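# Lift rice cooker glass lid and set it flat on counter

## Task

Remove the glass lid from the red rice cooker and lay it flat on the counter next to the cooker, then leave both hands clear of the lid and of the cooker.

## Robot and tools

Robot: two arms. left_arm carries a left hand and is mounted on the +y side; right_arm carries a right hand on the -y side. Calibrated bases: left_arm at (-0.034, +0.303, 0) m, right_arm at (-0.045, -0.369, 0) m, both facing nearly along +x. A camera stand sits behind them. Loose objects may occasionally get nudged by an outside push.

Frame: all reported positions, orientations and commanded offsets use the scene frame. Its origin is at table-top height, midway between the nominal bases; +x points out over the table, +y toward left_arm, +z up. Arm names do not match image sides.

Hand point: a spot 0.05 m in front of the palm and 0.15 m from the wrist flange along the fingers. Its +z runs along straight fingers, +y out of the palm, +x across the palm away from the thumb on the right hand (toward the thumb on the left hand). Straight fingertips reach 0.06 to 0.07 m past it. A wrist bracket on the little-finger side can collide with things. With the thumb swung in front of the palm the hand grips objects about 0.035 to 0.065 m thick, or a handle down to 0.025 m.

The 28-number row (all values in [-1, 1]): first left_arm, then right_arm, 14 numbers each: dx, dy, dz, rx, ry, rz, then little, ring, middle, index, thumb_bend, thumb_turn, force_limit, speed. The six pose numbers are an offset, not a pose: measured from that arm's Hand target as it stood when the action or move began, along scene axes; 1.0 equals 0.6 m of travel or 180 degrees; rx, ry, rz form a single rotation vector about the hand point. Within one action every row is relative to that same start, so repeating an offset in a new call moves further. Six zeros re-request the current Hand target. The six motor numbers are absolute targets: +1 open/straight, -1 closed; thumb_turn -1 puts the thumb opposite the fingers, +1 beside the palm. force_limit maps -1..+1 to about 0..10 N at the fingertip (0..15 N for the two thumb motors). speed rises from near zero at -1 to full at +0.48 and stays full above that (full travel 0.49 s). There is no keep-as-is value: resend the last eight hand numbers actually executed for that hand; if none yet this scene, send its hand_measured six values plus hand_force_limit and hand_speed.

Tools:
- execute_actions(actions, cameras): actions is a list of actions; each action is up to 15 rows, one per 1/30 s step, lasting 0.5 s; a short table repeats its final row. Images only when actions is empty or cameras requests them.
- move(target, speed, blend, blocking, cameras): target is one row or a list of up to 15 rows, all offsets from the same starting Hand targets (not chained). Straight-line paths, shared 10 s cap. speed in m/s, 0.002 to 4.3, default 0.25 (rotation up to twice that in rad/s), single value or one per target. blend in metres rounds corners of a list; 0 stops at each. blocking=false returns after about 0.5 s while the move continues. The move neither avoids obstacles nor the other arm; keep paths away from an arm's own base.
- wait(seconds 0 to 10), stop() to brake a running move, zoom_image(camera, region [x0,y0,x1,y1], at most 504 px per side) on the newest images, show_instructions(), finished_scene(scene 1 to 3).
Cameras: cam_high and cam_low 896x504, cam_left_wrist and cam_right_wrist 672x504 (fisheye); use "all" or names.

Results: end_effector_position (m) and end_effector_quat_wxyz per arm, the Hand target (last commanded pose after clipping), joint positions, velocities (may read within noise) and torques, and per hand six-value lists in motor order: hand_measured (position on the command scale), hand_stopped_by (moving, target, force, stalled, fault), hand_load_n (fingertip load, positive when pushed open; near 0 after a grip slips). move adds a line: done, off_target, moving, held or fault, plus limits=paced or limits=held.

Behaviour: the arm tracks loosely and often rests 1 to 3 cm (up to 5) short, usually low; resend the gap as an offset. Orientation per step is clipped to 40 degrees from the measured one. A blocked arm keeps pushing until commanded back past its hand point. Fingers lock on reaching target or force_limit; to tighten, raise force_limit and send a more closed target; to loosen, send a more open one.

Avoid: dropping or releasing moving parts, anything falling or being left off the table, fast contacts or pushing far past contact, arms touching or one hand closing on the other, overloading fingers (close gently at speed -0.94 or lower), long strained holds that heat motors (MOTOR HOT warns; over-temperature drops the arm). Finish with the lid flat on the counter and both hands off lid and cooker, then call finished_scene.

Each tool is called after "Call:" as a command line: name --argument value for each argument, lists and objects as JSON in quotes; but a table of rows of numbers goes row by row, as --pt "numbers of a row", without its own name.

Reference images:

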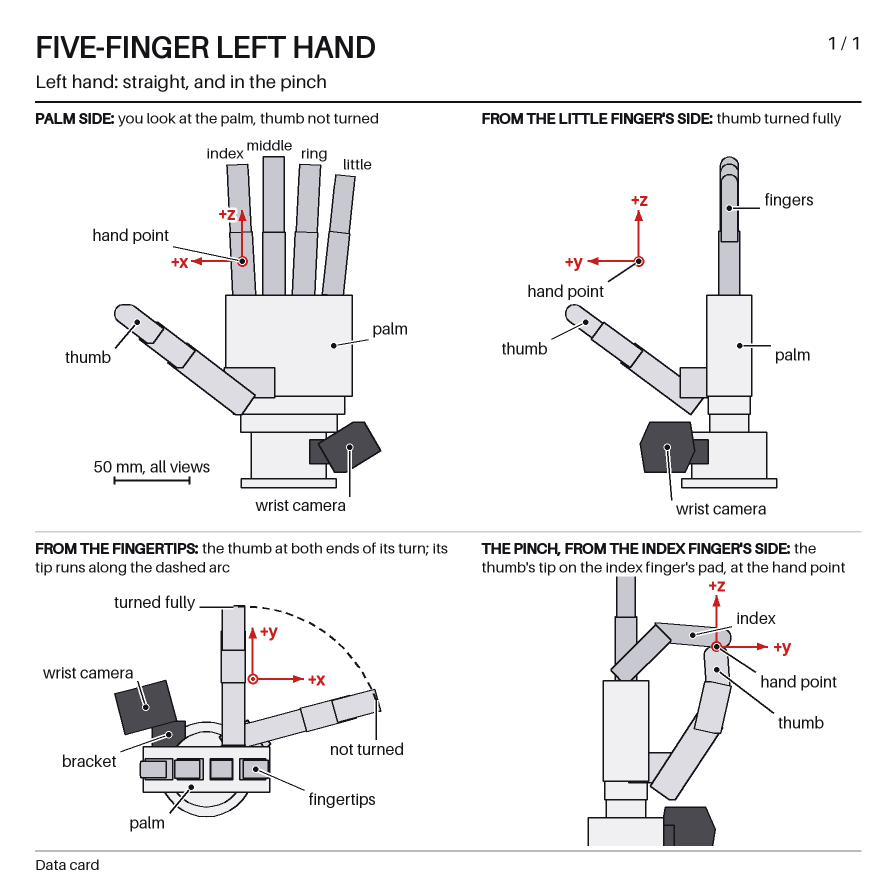

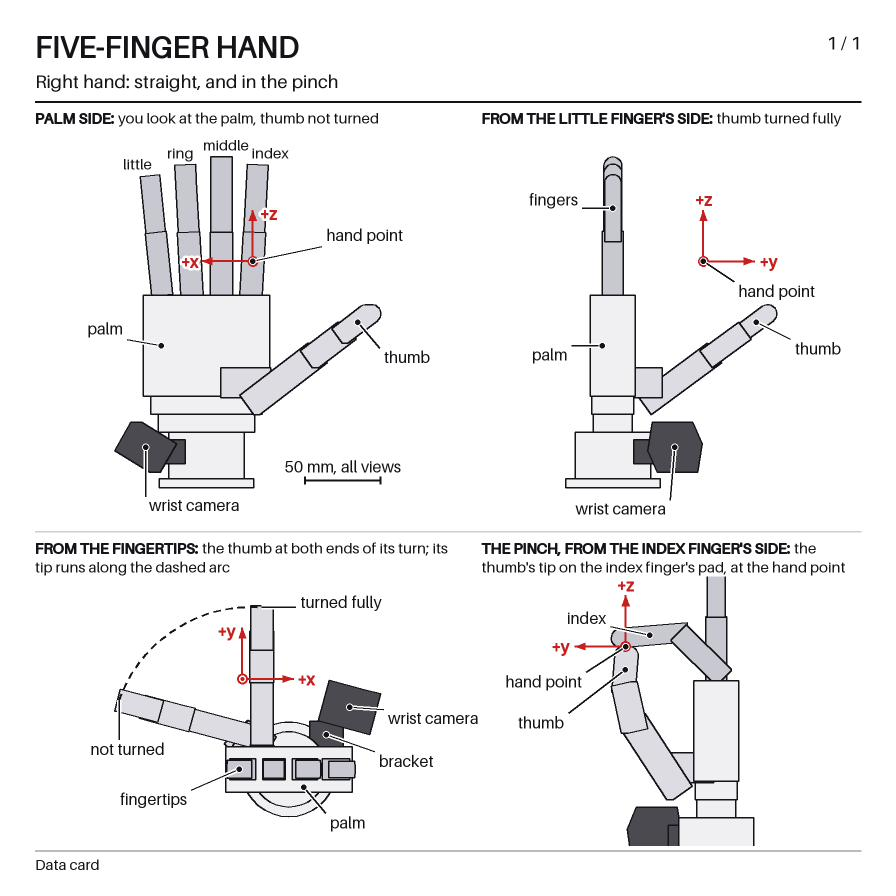

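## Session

Call:
execute_actions --actions '[]'

Scene clock: 0.00 s.
left_arm: end_effector_position=(+0.5149, +0.7292, +0.3837) hand_measured=(+1.000, +1.000, +1.000, +1.000, +1.000, +1.000) hand_load_n=(+0.0, +0.0, +0.0, +0.0, +0.0, +0.0) hand_stopped_by=(target, target, target, target, target, target) hand_force_limit=0.00 hand_speed=-0.80 end_effector_quat_wxyz=(+0.033, +0.789, +0.469, +0.395) | right_arm: end_effector_position=(+0.2348, -0.3026, +0.3583) hand_measured=(+1.000, +1.000, +1.000, +1.000, +1.000, +1.000) hand_load_n=(+0.0, +0.0, +0.0, +0.0, +0.0, +0.0) hand_stopped_by=(target, target, target, target, target, target) hand_force_limit=0.00 hand_speed=-0.80 end_effector_quat_wxyz=(+0.070, +0.860, +0.402, +0.307)
Joint positions: left_arm=[0.854 1.579 1.624 -0.829 0.245 -1.954] | right_arm=[0.642 0.711 1.082 -1.345 0.25 -1.882]
Joint velocities: within noise
Joint torques (N m): no reading
Heat: left arm: hottest waist 33 °C; right arm: hottest waist 30 °C.
Hand target: left_arm +0.5186, +0.7330, +0.3917; +0.032, +0.787, +0.467, +0.402 | right_arm +0.2365, -0.3013, +0.3703; +0.068, +0.857, +0.398, +0.319
camera_calibration:
cam_left_wrist: T_world_to_cam=[[-0.617554, 0.759001, -0.206261, -0.153728], [0.0857056, 0.325619, 0.941609, -0.642211], [0.781845, 0.563817, -0.266138, -0.595933], [0, 0, 0, 1]] pos_world=[0.426033, 0.661793, 0.414403]
cam_right_wrist: T_world_to_cam=[[0.744851, -0.443016, 0.498932, -0.488897], [-0.575453, -0.805003, 0.144303, -0.165729], [0.337713, -0.394597, -0.854543, 0.221906], [0, 0, 0, 1]] pos_world=[0.193845, -0.262438, 0.45747]

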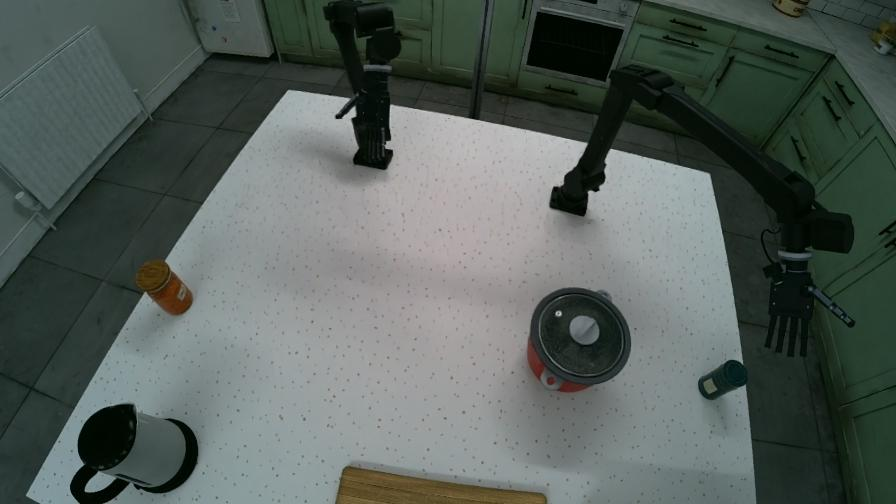

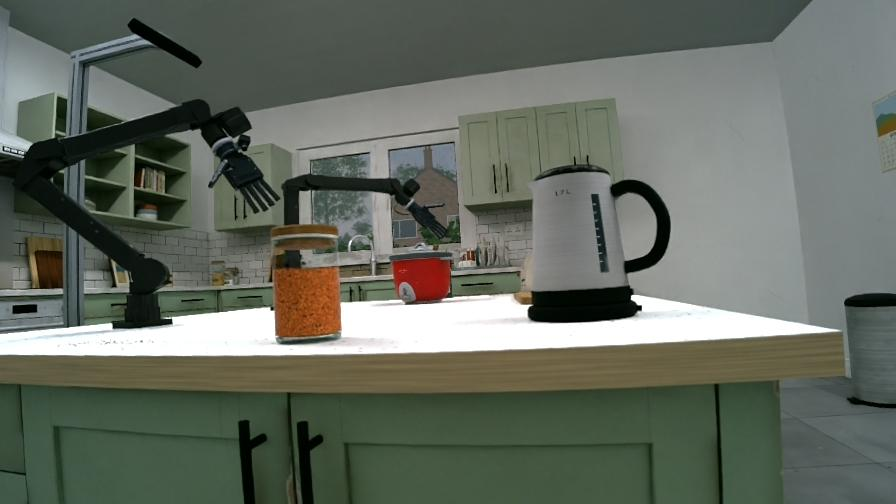

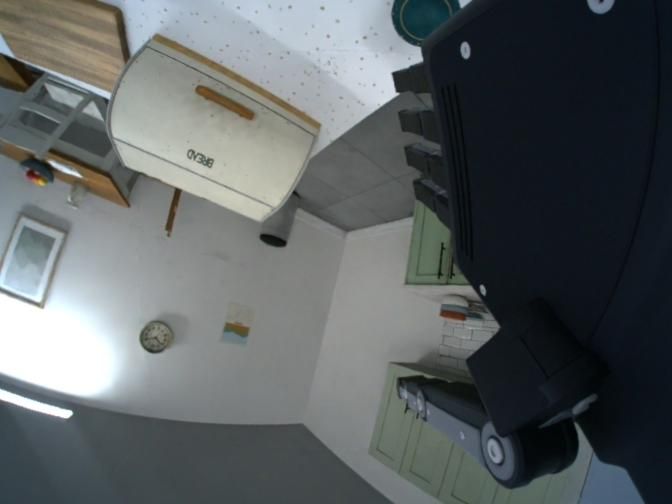

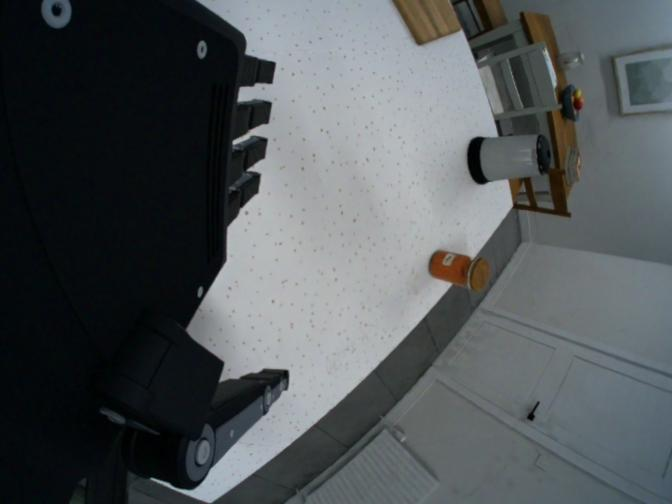

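Call:
zoom_image --camera "cam_high" --region '[510, 270, 650, 410]'

Call:
zoom_image --camera "cam_low" --region '[370, 220, 470, 310]'

Scaled by 3.600 from the camera's 896x504 image, which has a finer 1280x720 frame.

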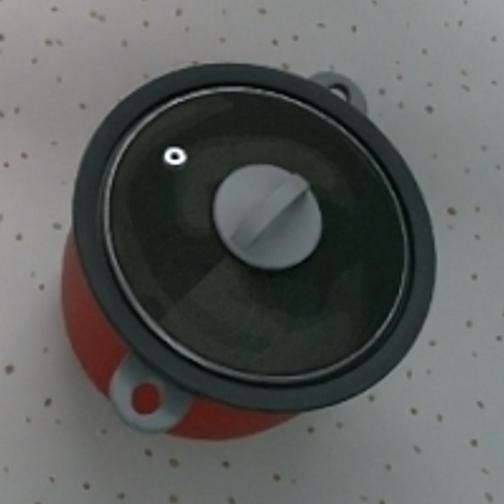

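Scaled by 5.040 from the camera's 896x504 image, which has a finer 1280x720 frame.

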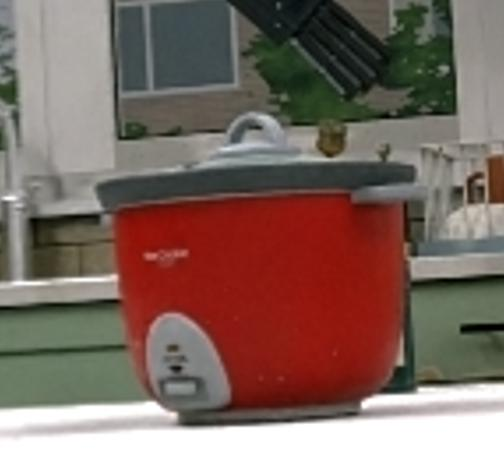

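Call:
move --pt "0 0 0 0 0 0 1 1 1 1 1 1 0 -0.8 0.189 0.419 0.083 0.3905 0.1934 -0.3816 1 1 0.4 0.4 0.0 -1 0 0" --pt "0 0 0 0 0 0 1 1 1 1 1 1 0 -0.8 0.3475 0.9188 -0.0667 0.5985 0.2093 -0.1762 1 1 0.4 0.4 0.0 -1 0 0" --speed '[0.45,0.35]' --blend '[0.08,0]' --cameras '["all"]'

Call:
zoom_image --camera "cam_right_wrist" --region '[350, 100, 590, 340]'

Scene clock: 5.60 s.
left_arm: end_effector_position=(+0.5149, +0.7292, +0.3837) hand_measured=(+1.000, +1.000, +1.000, +1.000, +1.000, +1.000) hand_load_n=(+0.0, +0.0, +0.0, +0.0, +0.0, +0.0) hand_stopped_by=(target, target, target, target, target, target) hand_force_limit=0.00 hand_speed=-0.80 end_effector_quat_wxyz=(+0.033, +0.789, +0.469, +0.395) | right_arm: end_effector_position=(+0.4376, +0.2401, +0.3050) hand_measured=(+1.000, +1.000, +0.400, +0.400, +0.000, -1.000) hand_load_n=(+0.0, -0.5, -0.5, +0.0, +0.0, +0.0) hand_stopped_by=(target, target, target, target, target, target) hand_force_limit=0.00 hand_speed=0.00 end_effector_quat_wxyz=(+0.653, -0.688, +0.225, -0.222)
Joint positions: left_arm=[0.854 1.579 1.624 -0.829 0.245 -1.954] | right_arm=[0.845 1.732 1.428 0.255 -0.083 -0.016]
Joint torques (N m): left_arm=[-1.14 -15.56 11.07 1.87 0.21 0.05] | right_arm=[1.44 -14.33 13.45 2.45 0.04 0.21]
Heat: left arm: hottest waist 33 °C; right arm: hottest elbow 31 °C.
Hand target: left_arm +0.5186, +0.7330, +0.3917; +0.032, +0.787, +0.467, +0.402 | right_arm +0.4451, +0.2499, +0.3300; +0.670, -0.670, +0.224, -0.225
Off the commanded pose: left_arm 0.010 m, 1 deg | right_arm 0.028 m, 3 deg.
move: off_target (right_arm)
camera_calibration:
cam_left_wrist: T_world_to_cam=[[-0.617554, 0.759001, -0.206261, -0.153728], [0.0857056, 0.325619, 0.941609, -0.642211], [0.781845, 0.563817, -0.266138, -0.595933], [0, 0, 0, 1]] pos_world=[0.426033, 0.661793, 0.414403]
cam_right_wrist: T_world_to_cam=[[0.187672, -0.22575, -0.955937, 0.26246], [-0.979415, 0.030641, -0.199518, 0.476547], [0.074332, 0.973703, -0.215352, -0.0862259], [0, 0, 0, 1]] pos_world=[0.423891, 0.128607, 0.327406]

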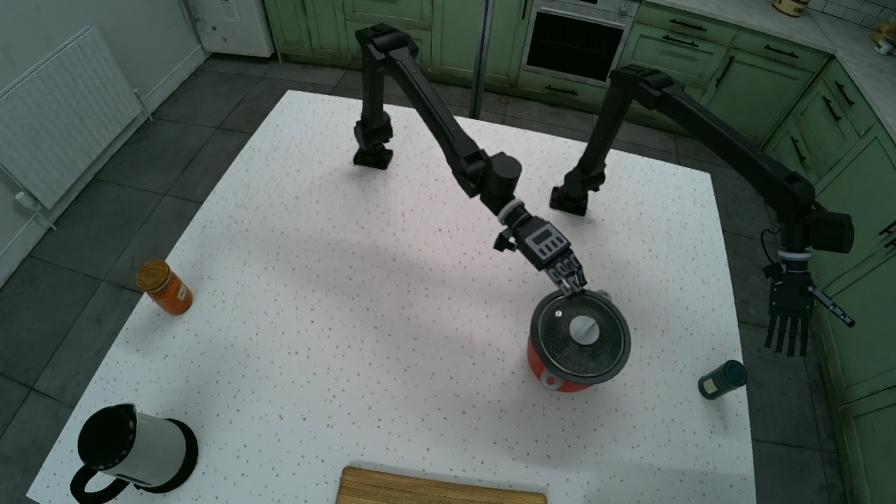

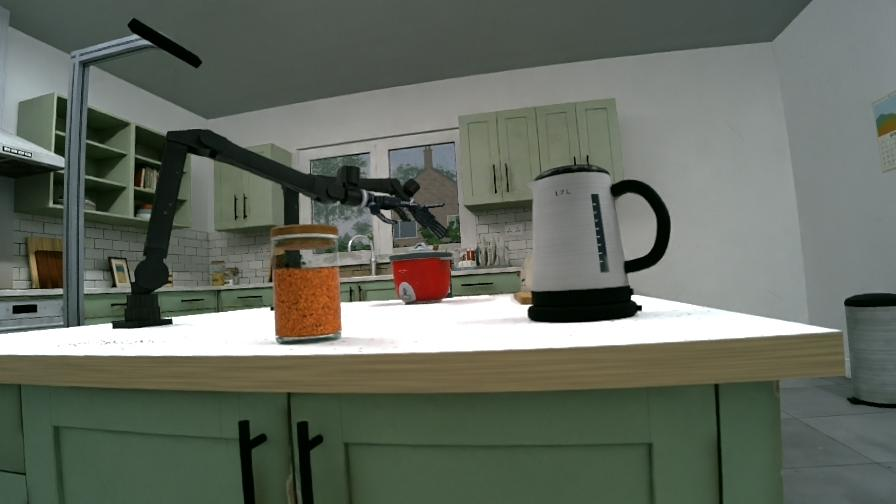

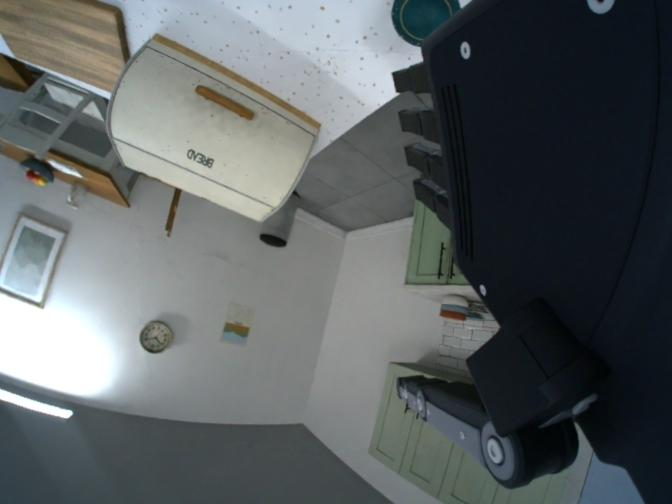

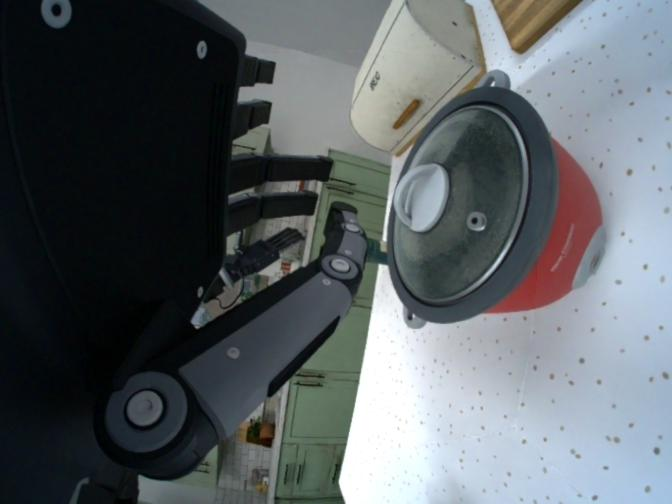

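Scaled by 2.100 from the camera's 672x504 image, which has a finer 960x720 frame.

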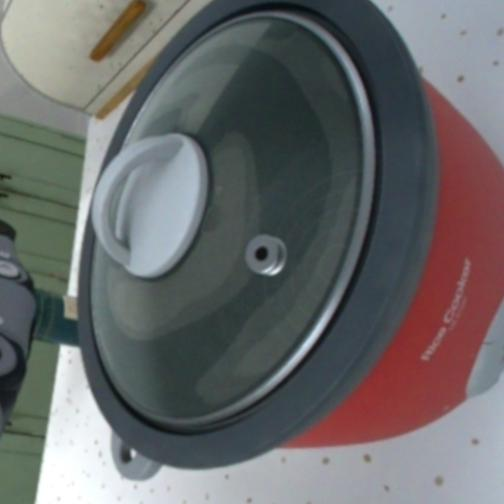

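Call:
move --target '[0,0,0,0,0,0,1,1,1,1,1,1,0,-0.8, 0.0843,0.1258,-0.1083,0,0,0,1,1,0.4,0.4,0.0,-1,0,0]' --speed 0.15 --cameras '["cam_low","cam_right_wrist"]'

Call:
zoom_image --camera "cam_right_wrist" --region '[290, 100, 530, 340]'

Call:
zoom_image --camera "cam_low" --region '[370, 190, 460, 280]'

Scene clock: 7.50 s.
left_arm: end_effector_position=(+0.5149, +0.7292, +0.3837) hand_measured=(+1.000, +1.000, +1.000, +1.000, +1.000, +1.000) hand_load_n=(+0.0, +0.0, +0.0, +0.0, +0.0, +0.0) hand_stopped_by=(target, target, target, target, target, target) hand_force_limit=0.00 hand_speed=-0.80 end_effector_quat_wxyz=(+0.033, +0.789, +0.469, +0.395) | right_arm: end_effector_position=(+0.4899, +0.3099, +0.2528) hand_measured=(+1.000, +1.000, +0.400, +0.400, +0.000, -1.000) hand_load_n=(+0.0, +0.0, +0.0, +0.0, +0.0, +0.5) hand_stopped_by=(target, target, target, target, target, target) hand_force_limit=0.00 hand_speed=0.00 end_effector_quat_wxyz=(+0.658, -0.682, +0.225, -0.227)
Joint positions: left_arm=[0.854 1.579 1.624 -0.829 0.245 -1.954] | right_arm=[0.858 1.993 1.657 0.305 -0.065 -0.015]
Joint torques (N m): left_arm=[-1.14 -15.56 11.08 1.89 0.21 0.06] | right_arm=[1.61 -16.44 14.16 2.15 0.04 0.21]
Heat: left arm: hottest elbow 34 °C; right arm: hottest elbow 31 °C.
Hand target: left_arm +0.5186, +0.7330, +0.3917; +0.032, +0.787, +0.467, +0.402 | right_arm +0.4955, +0.3255, +0.2655; +0.671, -0.670, +0.224, -0.225
Off the commanded pose: left_arm 0.010 m, 1 deg | right_arm 0.021 m, 2 deg.
move: off_target (right_arm)
camera_calibration:
cam_right_wrist: T_world_to_cam=[[0.197917, -0.21421, -0.956526, 0.210022], [-0.976746, 0.0389665, -0.210828, 0.514183], [0.0824339, 0.97601, -0.201517, -0.177504], [0, 0, 0, 1]] pos_world=[0.475291, 0.198198, 0.273525]
Images, in order (width x height): cam_low 896x504, cam_right_wrist 672x504.

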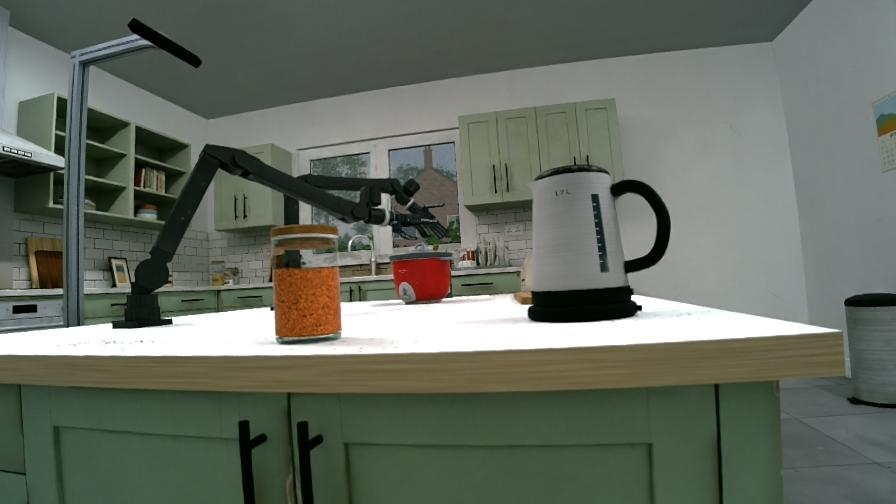

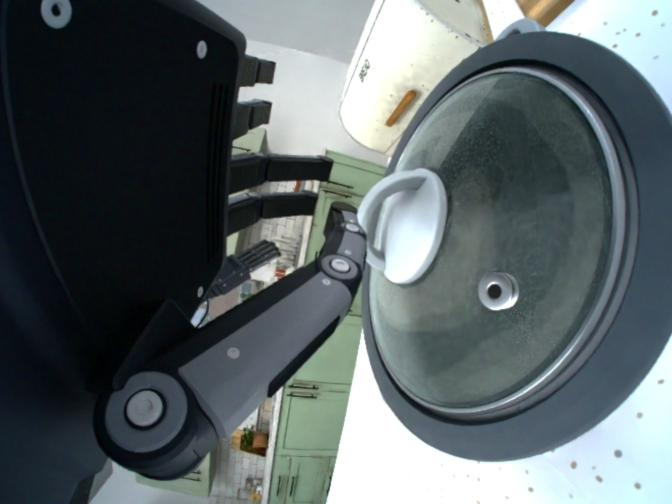

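Scaled by 2.100 from the camera's 672x504 image, which has a finer 960x720 frame.

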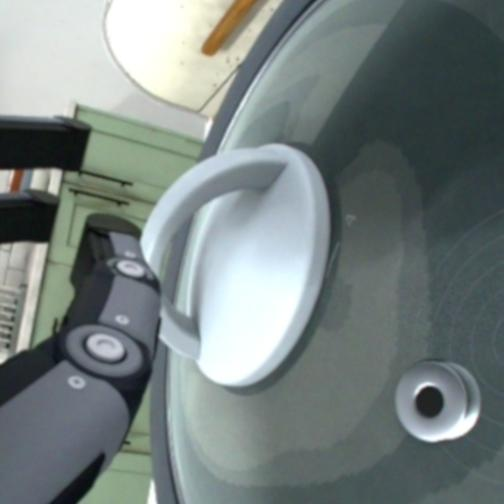

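Scaled by 5.600 from the camera's 896x504 image, which has a finer 1280x720 frame.

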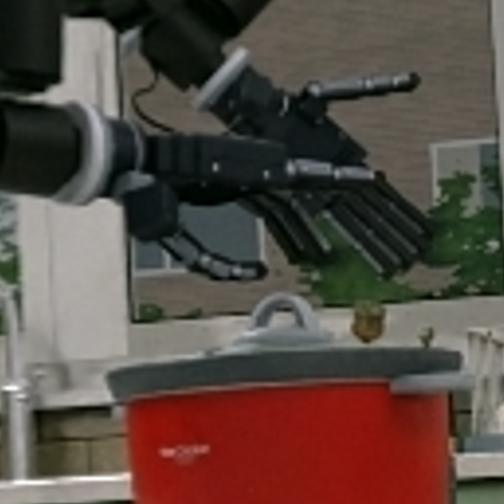

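Call:
move --target '[0,0,0,0,0,0,1,1,1,1,1,1,0,-0.8, 0.0057,0.0217,-0.0467,0,0,0,1,1,0.4,0.4,0.0,-1,0,0]' --speed 0.08 --cameras '["cam_low","cam_right_wrist"]'

Call:
zoom_image --camera "cam_right_wrist" --region '[290, 100, 490, 300]'

Call:
zoom_image --camera "cam_low" --region '[370, 190, 460, 280]'

Scene clock: 8.97 s.
left_arm: end_effector_position=(+0.5149, +0.7292, +0.3837) hand_measured=(+1.000, +1.000, +1.000, +1.000, +1.000, +1.000) hand_load_n=(+0.0, +0.0, +0.0, +0.0, +0.0, +0.0) hand_stopped_by=(target, target, target, target, target, target) hand_force_limit=0.00 hand_speed=-0.80 end_effector_quat_wxyz=(+0.033, +0.789, +0.469, +0.395) | right_arm: end_effector_position=(+0.4936, +0.3220, +0.2268) hand_measured=(+1.000, +1.000, +0.400, +0.400, +0.000, -1.000) hand_load_n=(+0.0, +0.0, -0.5, +0.0, +0.0, +0.0) hand_stopped_by=(target, target, target, target, target, target) hand_force_limit=0.00 hand_speed=0.00 end_effector_quat_wxyz=(+0.657, -0.683, +0.226, -0.226)
Joint positions: left_arm=[0.854 1.579 1.624 -0.829 0.245 -1.954] | right_arm=[0.866 2.046 1.673 0.34 -0.056 -0.014]
Joint torques (N m): left_arm=[-1.14 -15.56 11.07 1.88 0.21 0.05] | right_arm=[1.73 -16.67 13.97 2.28 0.04 0.21]
Heat: left arm: hottest elbow 34 °C; right arm: hottest elbow 32 °C.
Hand target: left_arm +0.5186, +0.7330, +0.3917; +0.032, +0.787, +0.467, +0.402 | right_arm +0.4989, +0.3386, +0.2372; +0.671, -0.670, +0.224, -0.225
Off the commanded pose: left_arm 0.010 m, 1 deg | right_arm 0.020 m, 2 deg.
move: off_target (right_arm)
camera_calibration:
cam_right_wrist: T_world_to_cam=[[0.195336, -0.215394, -0.956791, 0.188752], [-0.97721, 0.0399047, -0.208488, 0.511333], [0.0830875, 0.975712, -0.20269, -0.194778], [0, 0, 0, 1]] pos_world=[0.478994, 0.210298, 0.247723]
Images, in order (width x height): cam_low 896x504, cam_right_wrist 672x504.

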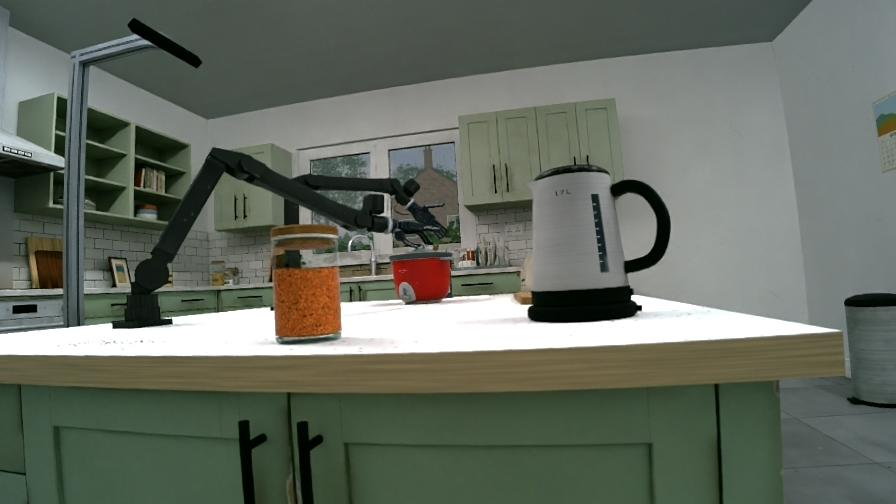

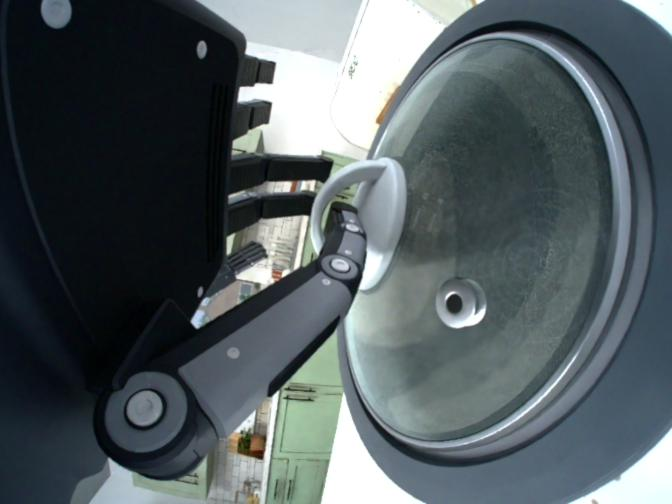

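Scaled by 2.520 from the camera's 672x504 image, which has a finer 960x720 frame.

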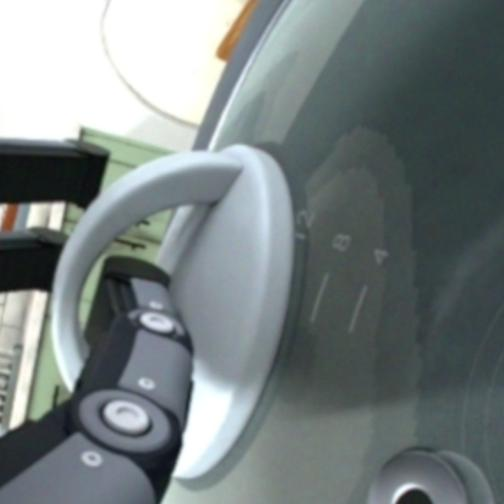

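Scaled by 5.600 from the camera's 896x504 image, which has a finer 1280x720 frame.

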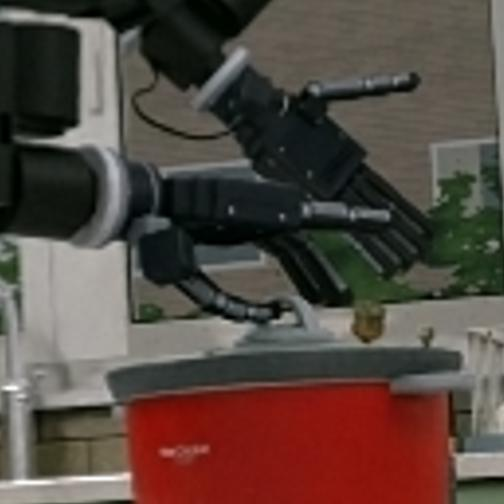

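Call:
move --pt "0 0 0 0 0 0 1 1 1 1 1 1 0 -0.8 0.004 0.0053 0.013 0 0 0 1 1 0.4 0.4 0.0 -1 0 0" --pt "0 0 0 0 0 0 1 1 1 1 1 1 0 -0.8 0.004 0.0053 0.013 0 0 0 1 1 -0.6 -0.6 0.0 -1 0.1 -0.85" --speed 0.05 --cameras '["cam_low","cam_right_wrist"]'

Call:
zoom_image --camera "cam_right_wrist" --region '[250, 100, 450, 300]'

Call:
zoom_image --camera "cam_low" --region '[370, 190, 460, 280]'

Scene clock: 11.53 s.
left_arm: end_effector_position=(+0.5149, +0.7292, +0.3837) hand_measured=(+1.000, +1.000, +1.000, +1.000, +1.000, +1.000) hand_load_n=(+0.0, +0.0, +0.0, +0.0, +0.0, +0.0) hand_stopped_by=(target, target, target, target, target, target) hand_force_limit=0.00 hand_speed=-0.80 end_effector_quat_wxyz=(+0.033, +0.789, +0.469, +0.395) | right_arm: end_effector_position=(+0.4962, +0.3253, +0.2337) hand_measured=(+1.000, +1.000, -0.028, -0.042, +0.000, -1.000) hand_load_n=(+0.0, +0.0, +3.5, +6.5, +4.0, -0.5) hand_stopped_by=(target, target, force, force, target, target) hand_force_limit=0.10 hand_speed=-0.85 end_effector_quat_wxyz=(+0.660, -0.680, +0.225, -0.228)
Joint positions: left_arm=[0.854 1.579 1.624 -0.829 0.245 -1.954] | right_arm=[0.866 2.051 1.693 0.333 -0.055 -0.014]
Joint torques (N m): left_arm=[-1.14 -15.62 11.07 1.88 0.21 0.05] | right_arm=[1.85 -16.85 14.6 1.76 0.02 0.19]
Heat: left arm: hottest elbow 35 °C; right arm: hottest elbow 33 °C.
Hand target: left_arm +0.5186, +0.7330, +0.3917; +0.032, +0.787, +0.467, +0.402 | right_arm +0.5013, +0.3418, +0.2451; +0.671, -0.670, +0.224, -0.225
Off the commanded pose: left_arm 0.010 m, 1 deg | right_arm 0.021 m, 2 deg.
move: off_target (right_arm); target 2's new numbers were sent with right_arm's hand 0.021 m and 2 deg from that target
camera_calibration:
cam_right_wrist: T_world_to_cam=[[0.200932, -0.208874, -0.957078, 0.190709], [-0.975938, 0.0417775, -0.214009, 0.51519], [0.0846853, 0.97705, -0.195453, -0.199769], [0, 0, 0, 1]] pos_world=[0.481391, 0.213495, 0.253733]
Images, in order (width x height): cam_low 896x504, cam_right_wrist 672x504.

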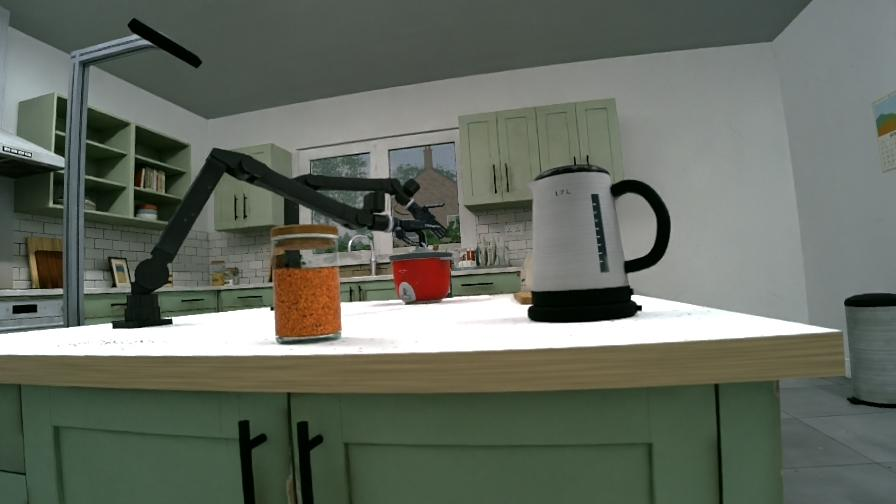

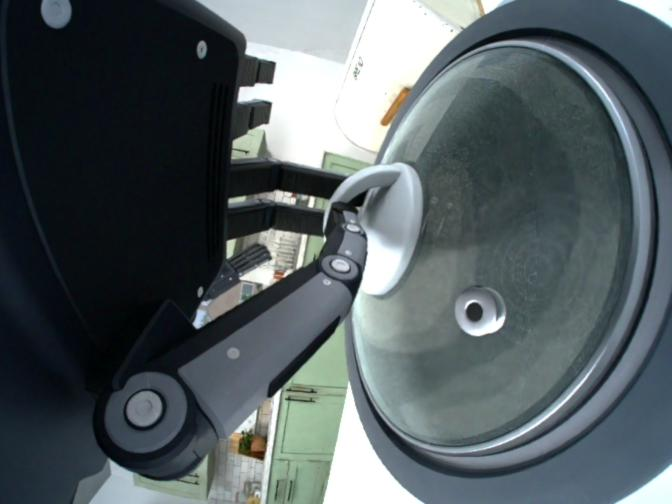

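Scaled by 2.520 from the camera's 672x504 image, which has a finer 960x720 frame.

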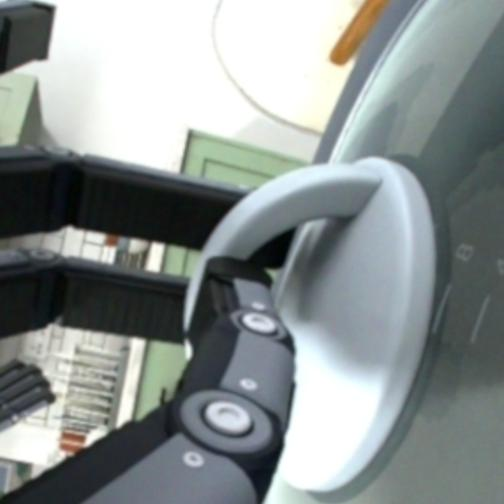

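Scaled by 5.600 from the camera's 896x504 image, which has a finer 1280x720 frame.

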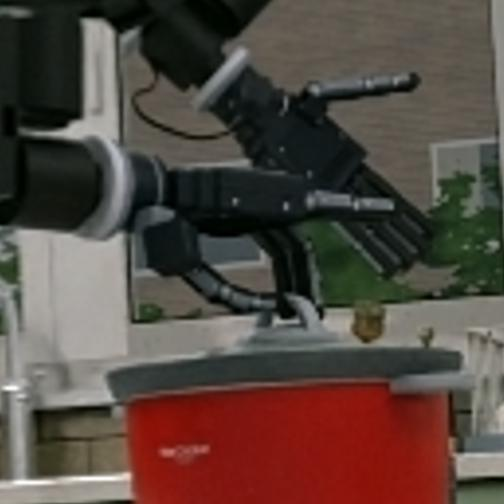

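Call:
move --pt "0 0 0 0 0 0 1 1 1 1 1 1 0 -0.8 0 0 0 0 0 0 1 1 -0.62 -0.62 0.0 -1 0.25 -0.85" --pt "0 0 0 0 0 0 1 1 1 1 1 1 0 -0.8 0.016 0.018 0.1 0.0133 -0.01 0 1 1 -0.62 -0.62 0.0 -1 0.25 -0.85" --speed 0.08 --cameras '["cam_high","cam_low","cam_right_wrist"]'

Call:
zoom_image --camera "cam_low" --region '[360, 190, 480, 310]'

Scene clock: 14.03 s.
left_arm: end_effector_position=(+0.5149, +0.7292, +0.3837) hand_measured=(+1.000, +1.000, +1.000, +1.000, +1.000, +1.000) hand_load_n=(+0.0, +0.0, +0.0, +0.0, +0.0, +0.0) hand_stopped_by=(target, target, target, target, target, target) hand_force_limit=0.00 hand_speed=-0.80 end_effector_quat_wxyz=(+0.033, +0.789, +0.469, +0.395) | right_arm: end_effector_position=(+0.5007, +0.3306, +0.2479) hand_measured=(+1.000, +1.000, -0.040, -0.042, +0.002, -1.000) hand_load_n=(-0.5, +0.0, +9.5, +3.5, +5.0, -0.5) hand_stopped_by=(target, target, force, force, target, target) hand_force_limit=0.25 hand_speed=-0.85 end_effector_quat_wxyz=(+0.654, -0.686, +0.227, -0.225)
Joint positions: left_arm=[0.854 1.579 1.624 -0.829 0.245 -1.954] | right_arm=[0.866 2.056 1.754 0.258 -0.055 -0.014]
Joint torques (N m): left_arm=[-1.14 -15.56 11.07 1.88 0.21 0.06] | right_arm=[1.61 -18.96 17.06 2.35 -0.05 0.21]
Heat: left arm: hottest elbow 35 °C; right arm: hottest elbow 33 °C.
Hand target: left_arm +0.5186, +0.7330, +0.3917; +0.032, +0.787, +0.467, +0.402 | right_arm +0.5109, +0.3525, +0.3052; +0.688, -0.653, +0.218, -0.231
Off the commanded pose: left_arm 0.010 m, 1 deg | right_arm 0.062 m, 6 deg.
move: off_target (right_arm)
camera_calibration:
cam_right_wrist: T_world_to_cam=[[0.189017, -0.222209, -0.956502, 0.214768], [-0.97853, 0.0388782, -0.202402, 0.521832], [0.0821627, 0.974224, -0.21009, -0.196738], [0, 0, 0, 1]] pos_world=[0.486198, 0.219102, 0.269713]
Images, in order (width x height): cam_high 896x504, cam_low 896x504, cam_right_wrist 672x504.

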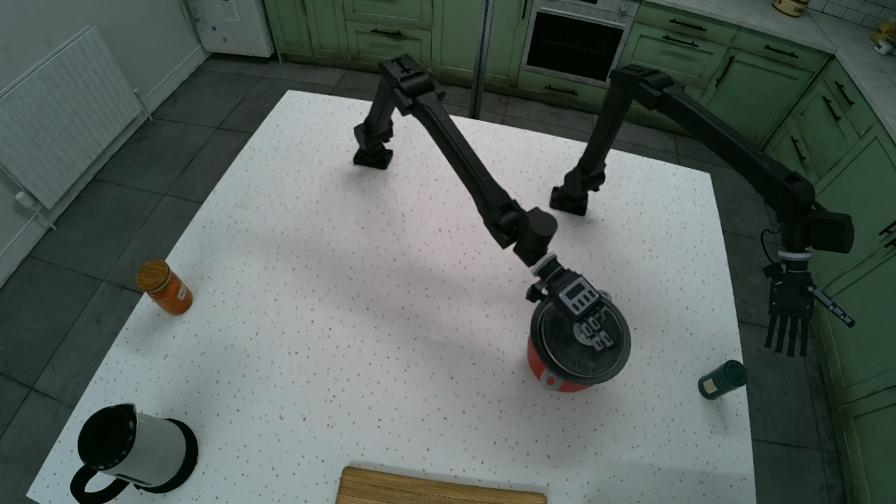

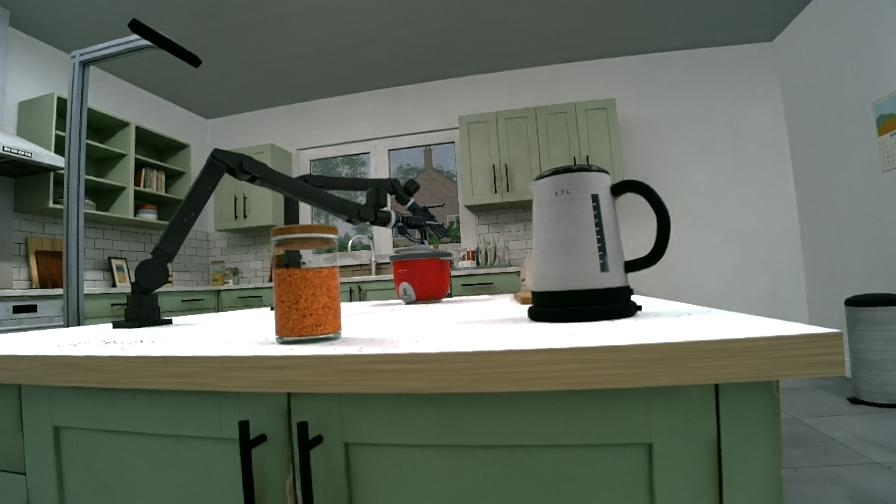

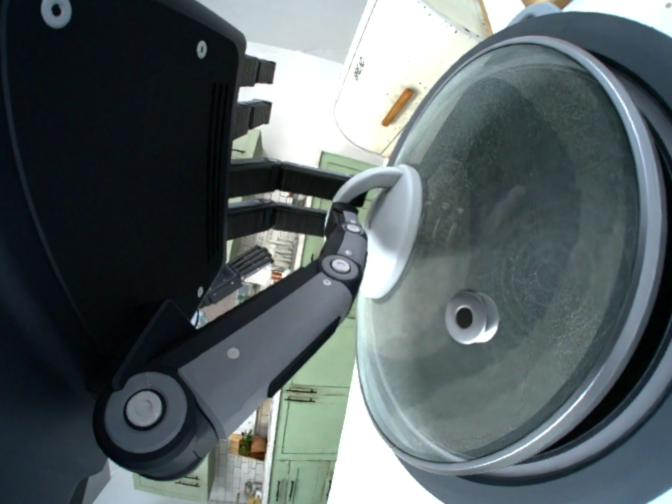

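Scaled by 4.200 from the camera's 896x504 image, which has a finer 1280x720 frame.

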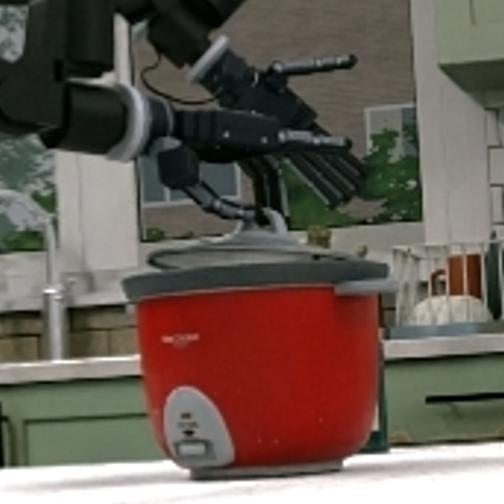

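Call:
move --pt "0 0 0 0 0 0 1 1 1 1 1 1 0 -0.8 0.0 0.0 0.13 0.0111 -0.0084 0 1 1 -0.62 -0.62 0.0 -1 0.25 -0.85" --pt "0 0 0 0 0 0 1 1 1 1 1 1 0 -0.8 -0.06 -0.5375 0.075 0 0 0 1 1 -0.62 -0.62 0.0 -1 0.25 -0.85" --speed '[0.1,0.18]' --blend '[0.01,0]' --cameras '["cam_high","cam_low","cam_right_wrist"]'

Call:
zoom_image --camera "cam_low" --region '[290, 150, 480, 320]'

Scene clock: 17.77 s.
left_arm: end_effector_position=(+0.5149, +0.7292, +0.3837) hand_measured=(+1.000, +1.000, +1.000, +1.000, +1.000, +1.000) hand_load_n=(+0.0, +0.0, +0.0, +0.0, +0.0, +0.0) hand_stopped_by=(target, target, target, target, target, target) hand_force_limit=0.00 hand_speed=-0.80 end_effector_quat_wxyz=(+0.033, +0.789, +0.469, +0.395) | right_arm: end_effector_position=(+0.4772, +0.0293, +0.2997) hand_measured=(+1.000, +1.000, -0.040, -0.042, +0.002, -1.000) hand_load_n=(+0.0, +0.0, +9.5, +4.5, +11.0, +0.5) hand_stopped_by=(target, target, force, force, target, target) hand_force_limit=0.25 hand_speed=-0.85 end_effector_quat_wxyz=(+0.659, -0.681, +0.237, -0.214)
Joint positions: left_arm=[0.854 1.579 1.624 -0.829 0.245 -1.954] | right_arm=[0.487 1.491 1.107 0.339 -0.438 0.002]
Joint torques (N m): left_arm=[-1.14 -15.62 11.07 1.88 0.21 0.06] | right_arm=[1.38 -14.56 11.55 3.06 -0.16 0.26]
Heat: left arm: hottest elbow 36 °C; right arm: hottest elbow 34 °C.
Hand target: left_arm +0.5186, +0.7330, +0.3917; +0.032, +0.787, +0.467, +0.402 | right_arm +0.4749, +0.0300, +0.3499; +0.688, -0.653, +0.219, -0.230
Off the commanded pose: left_arm 0.010 m, 1 deg | right_arm 0.051 m, 5 deg.
move: off_target (right_arm)
camera_calibration:
cam_right_wrist: T_world_to_cam=[[0.16719, -0.200882, -0.965243, 0.214237], [-0.983025, 0.0410653, -0.178817, 0.516057], [0.0755591, 0.978754, -0.190607, 0.106823], [0, 0, 0, 1]] pos_world=[0.463408, -0.0827088, 0.319432]
Images, in order (width x height): cam_high 896x504, cam_low 896x504, cam_right_wrist 672x504.

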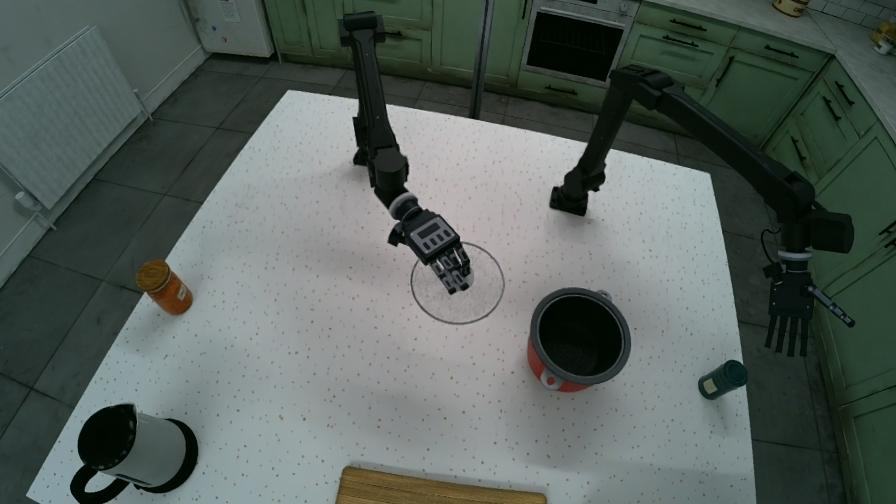

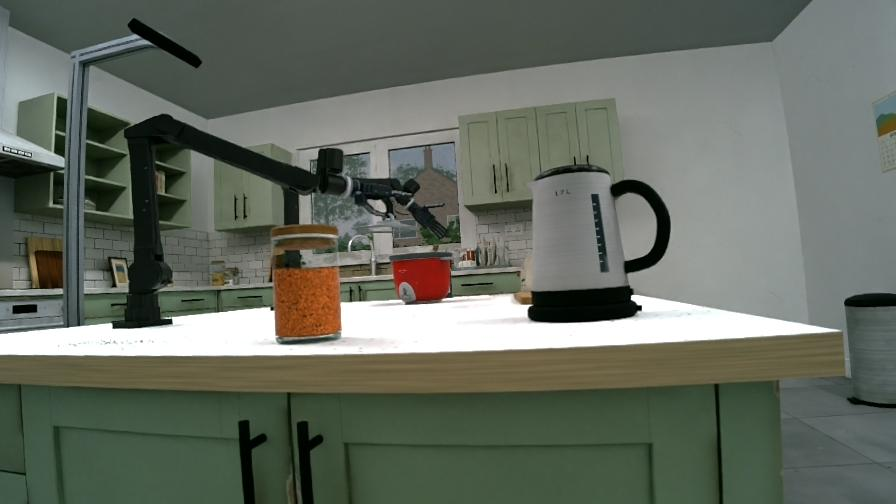

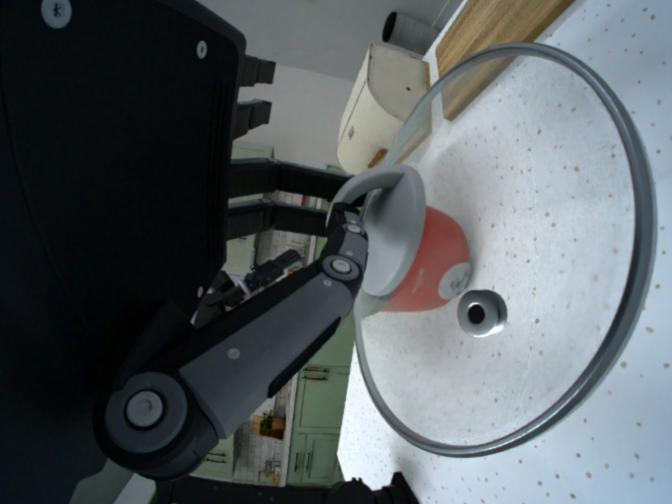

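Scaled by 2.653 from the camera's 896x504 image, which has a finer 1280x720 frame.

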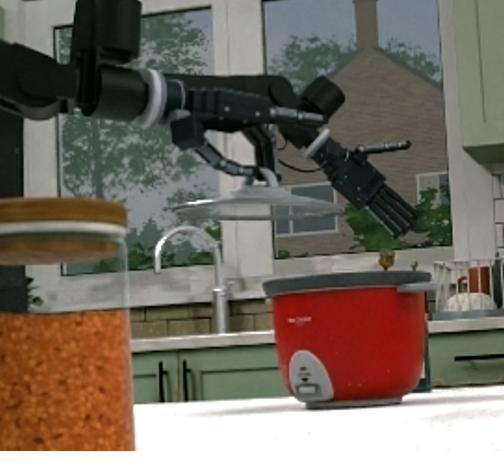

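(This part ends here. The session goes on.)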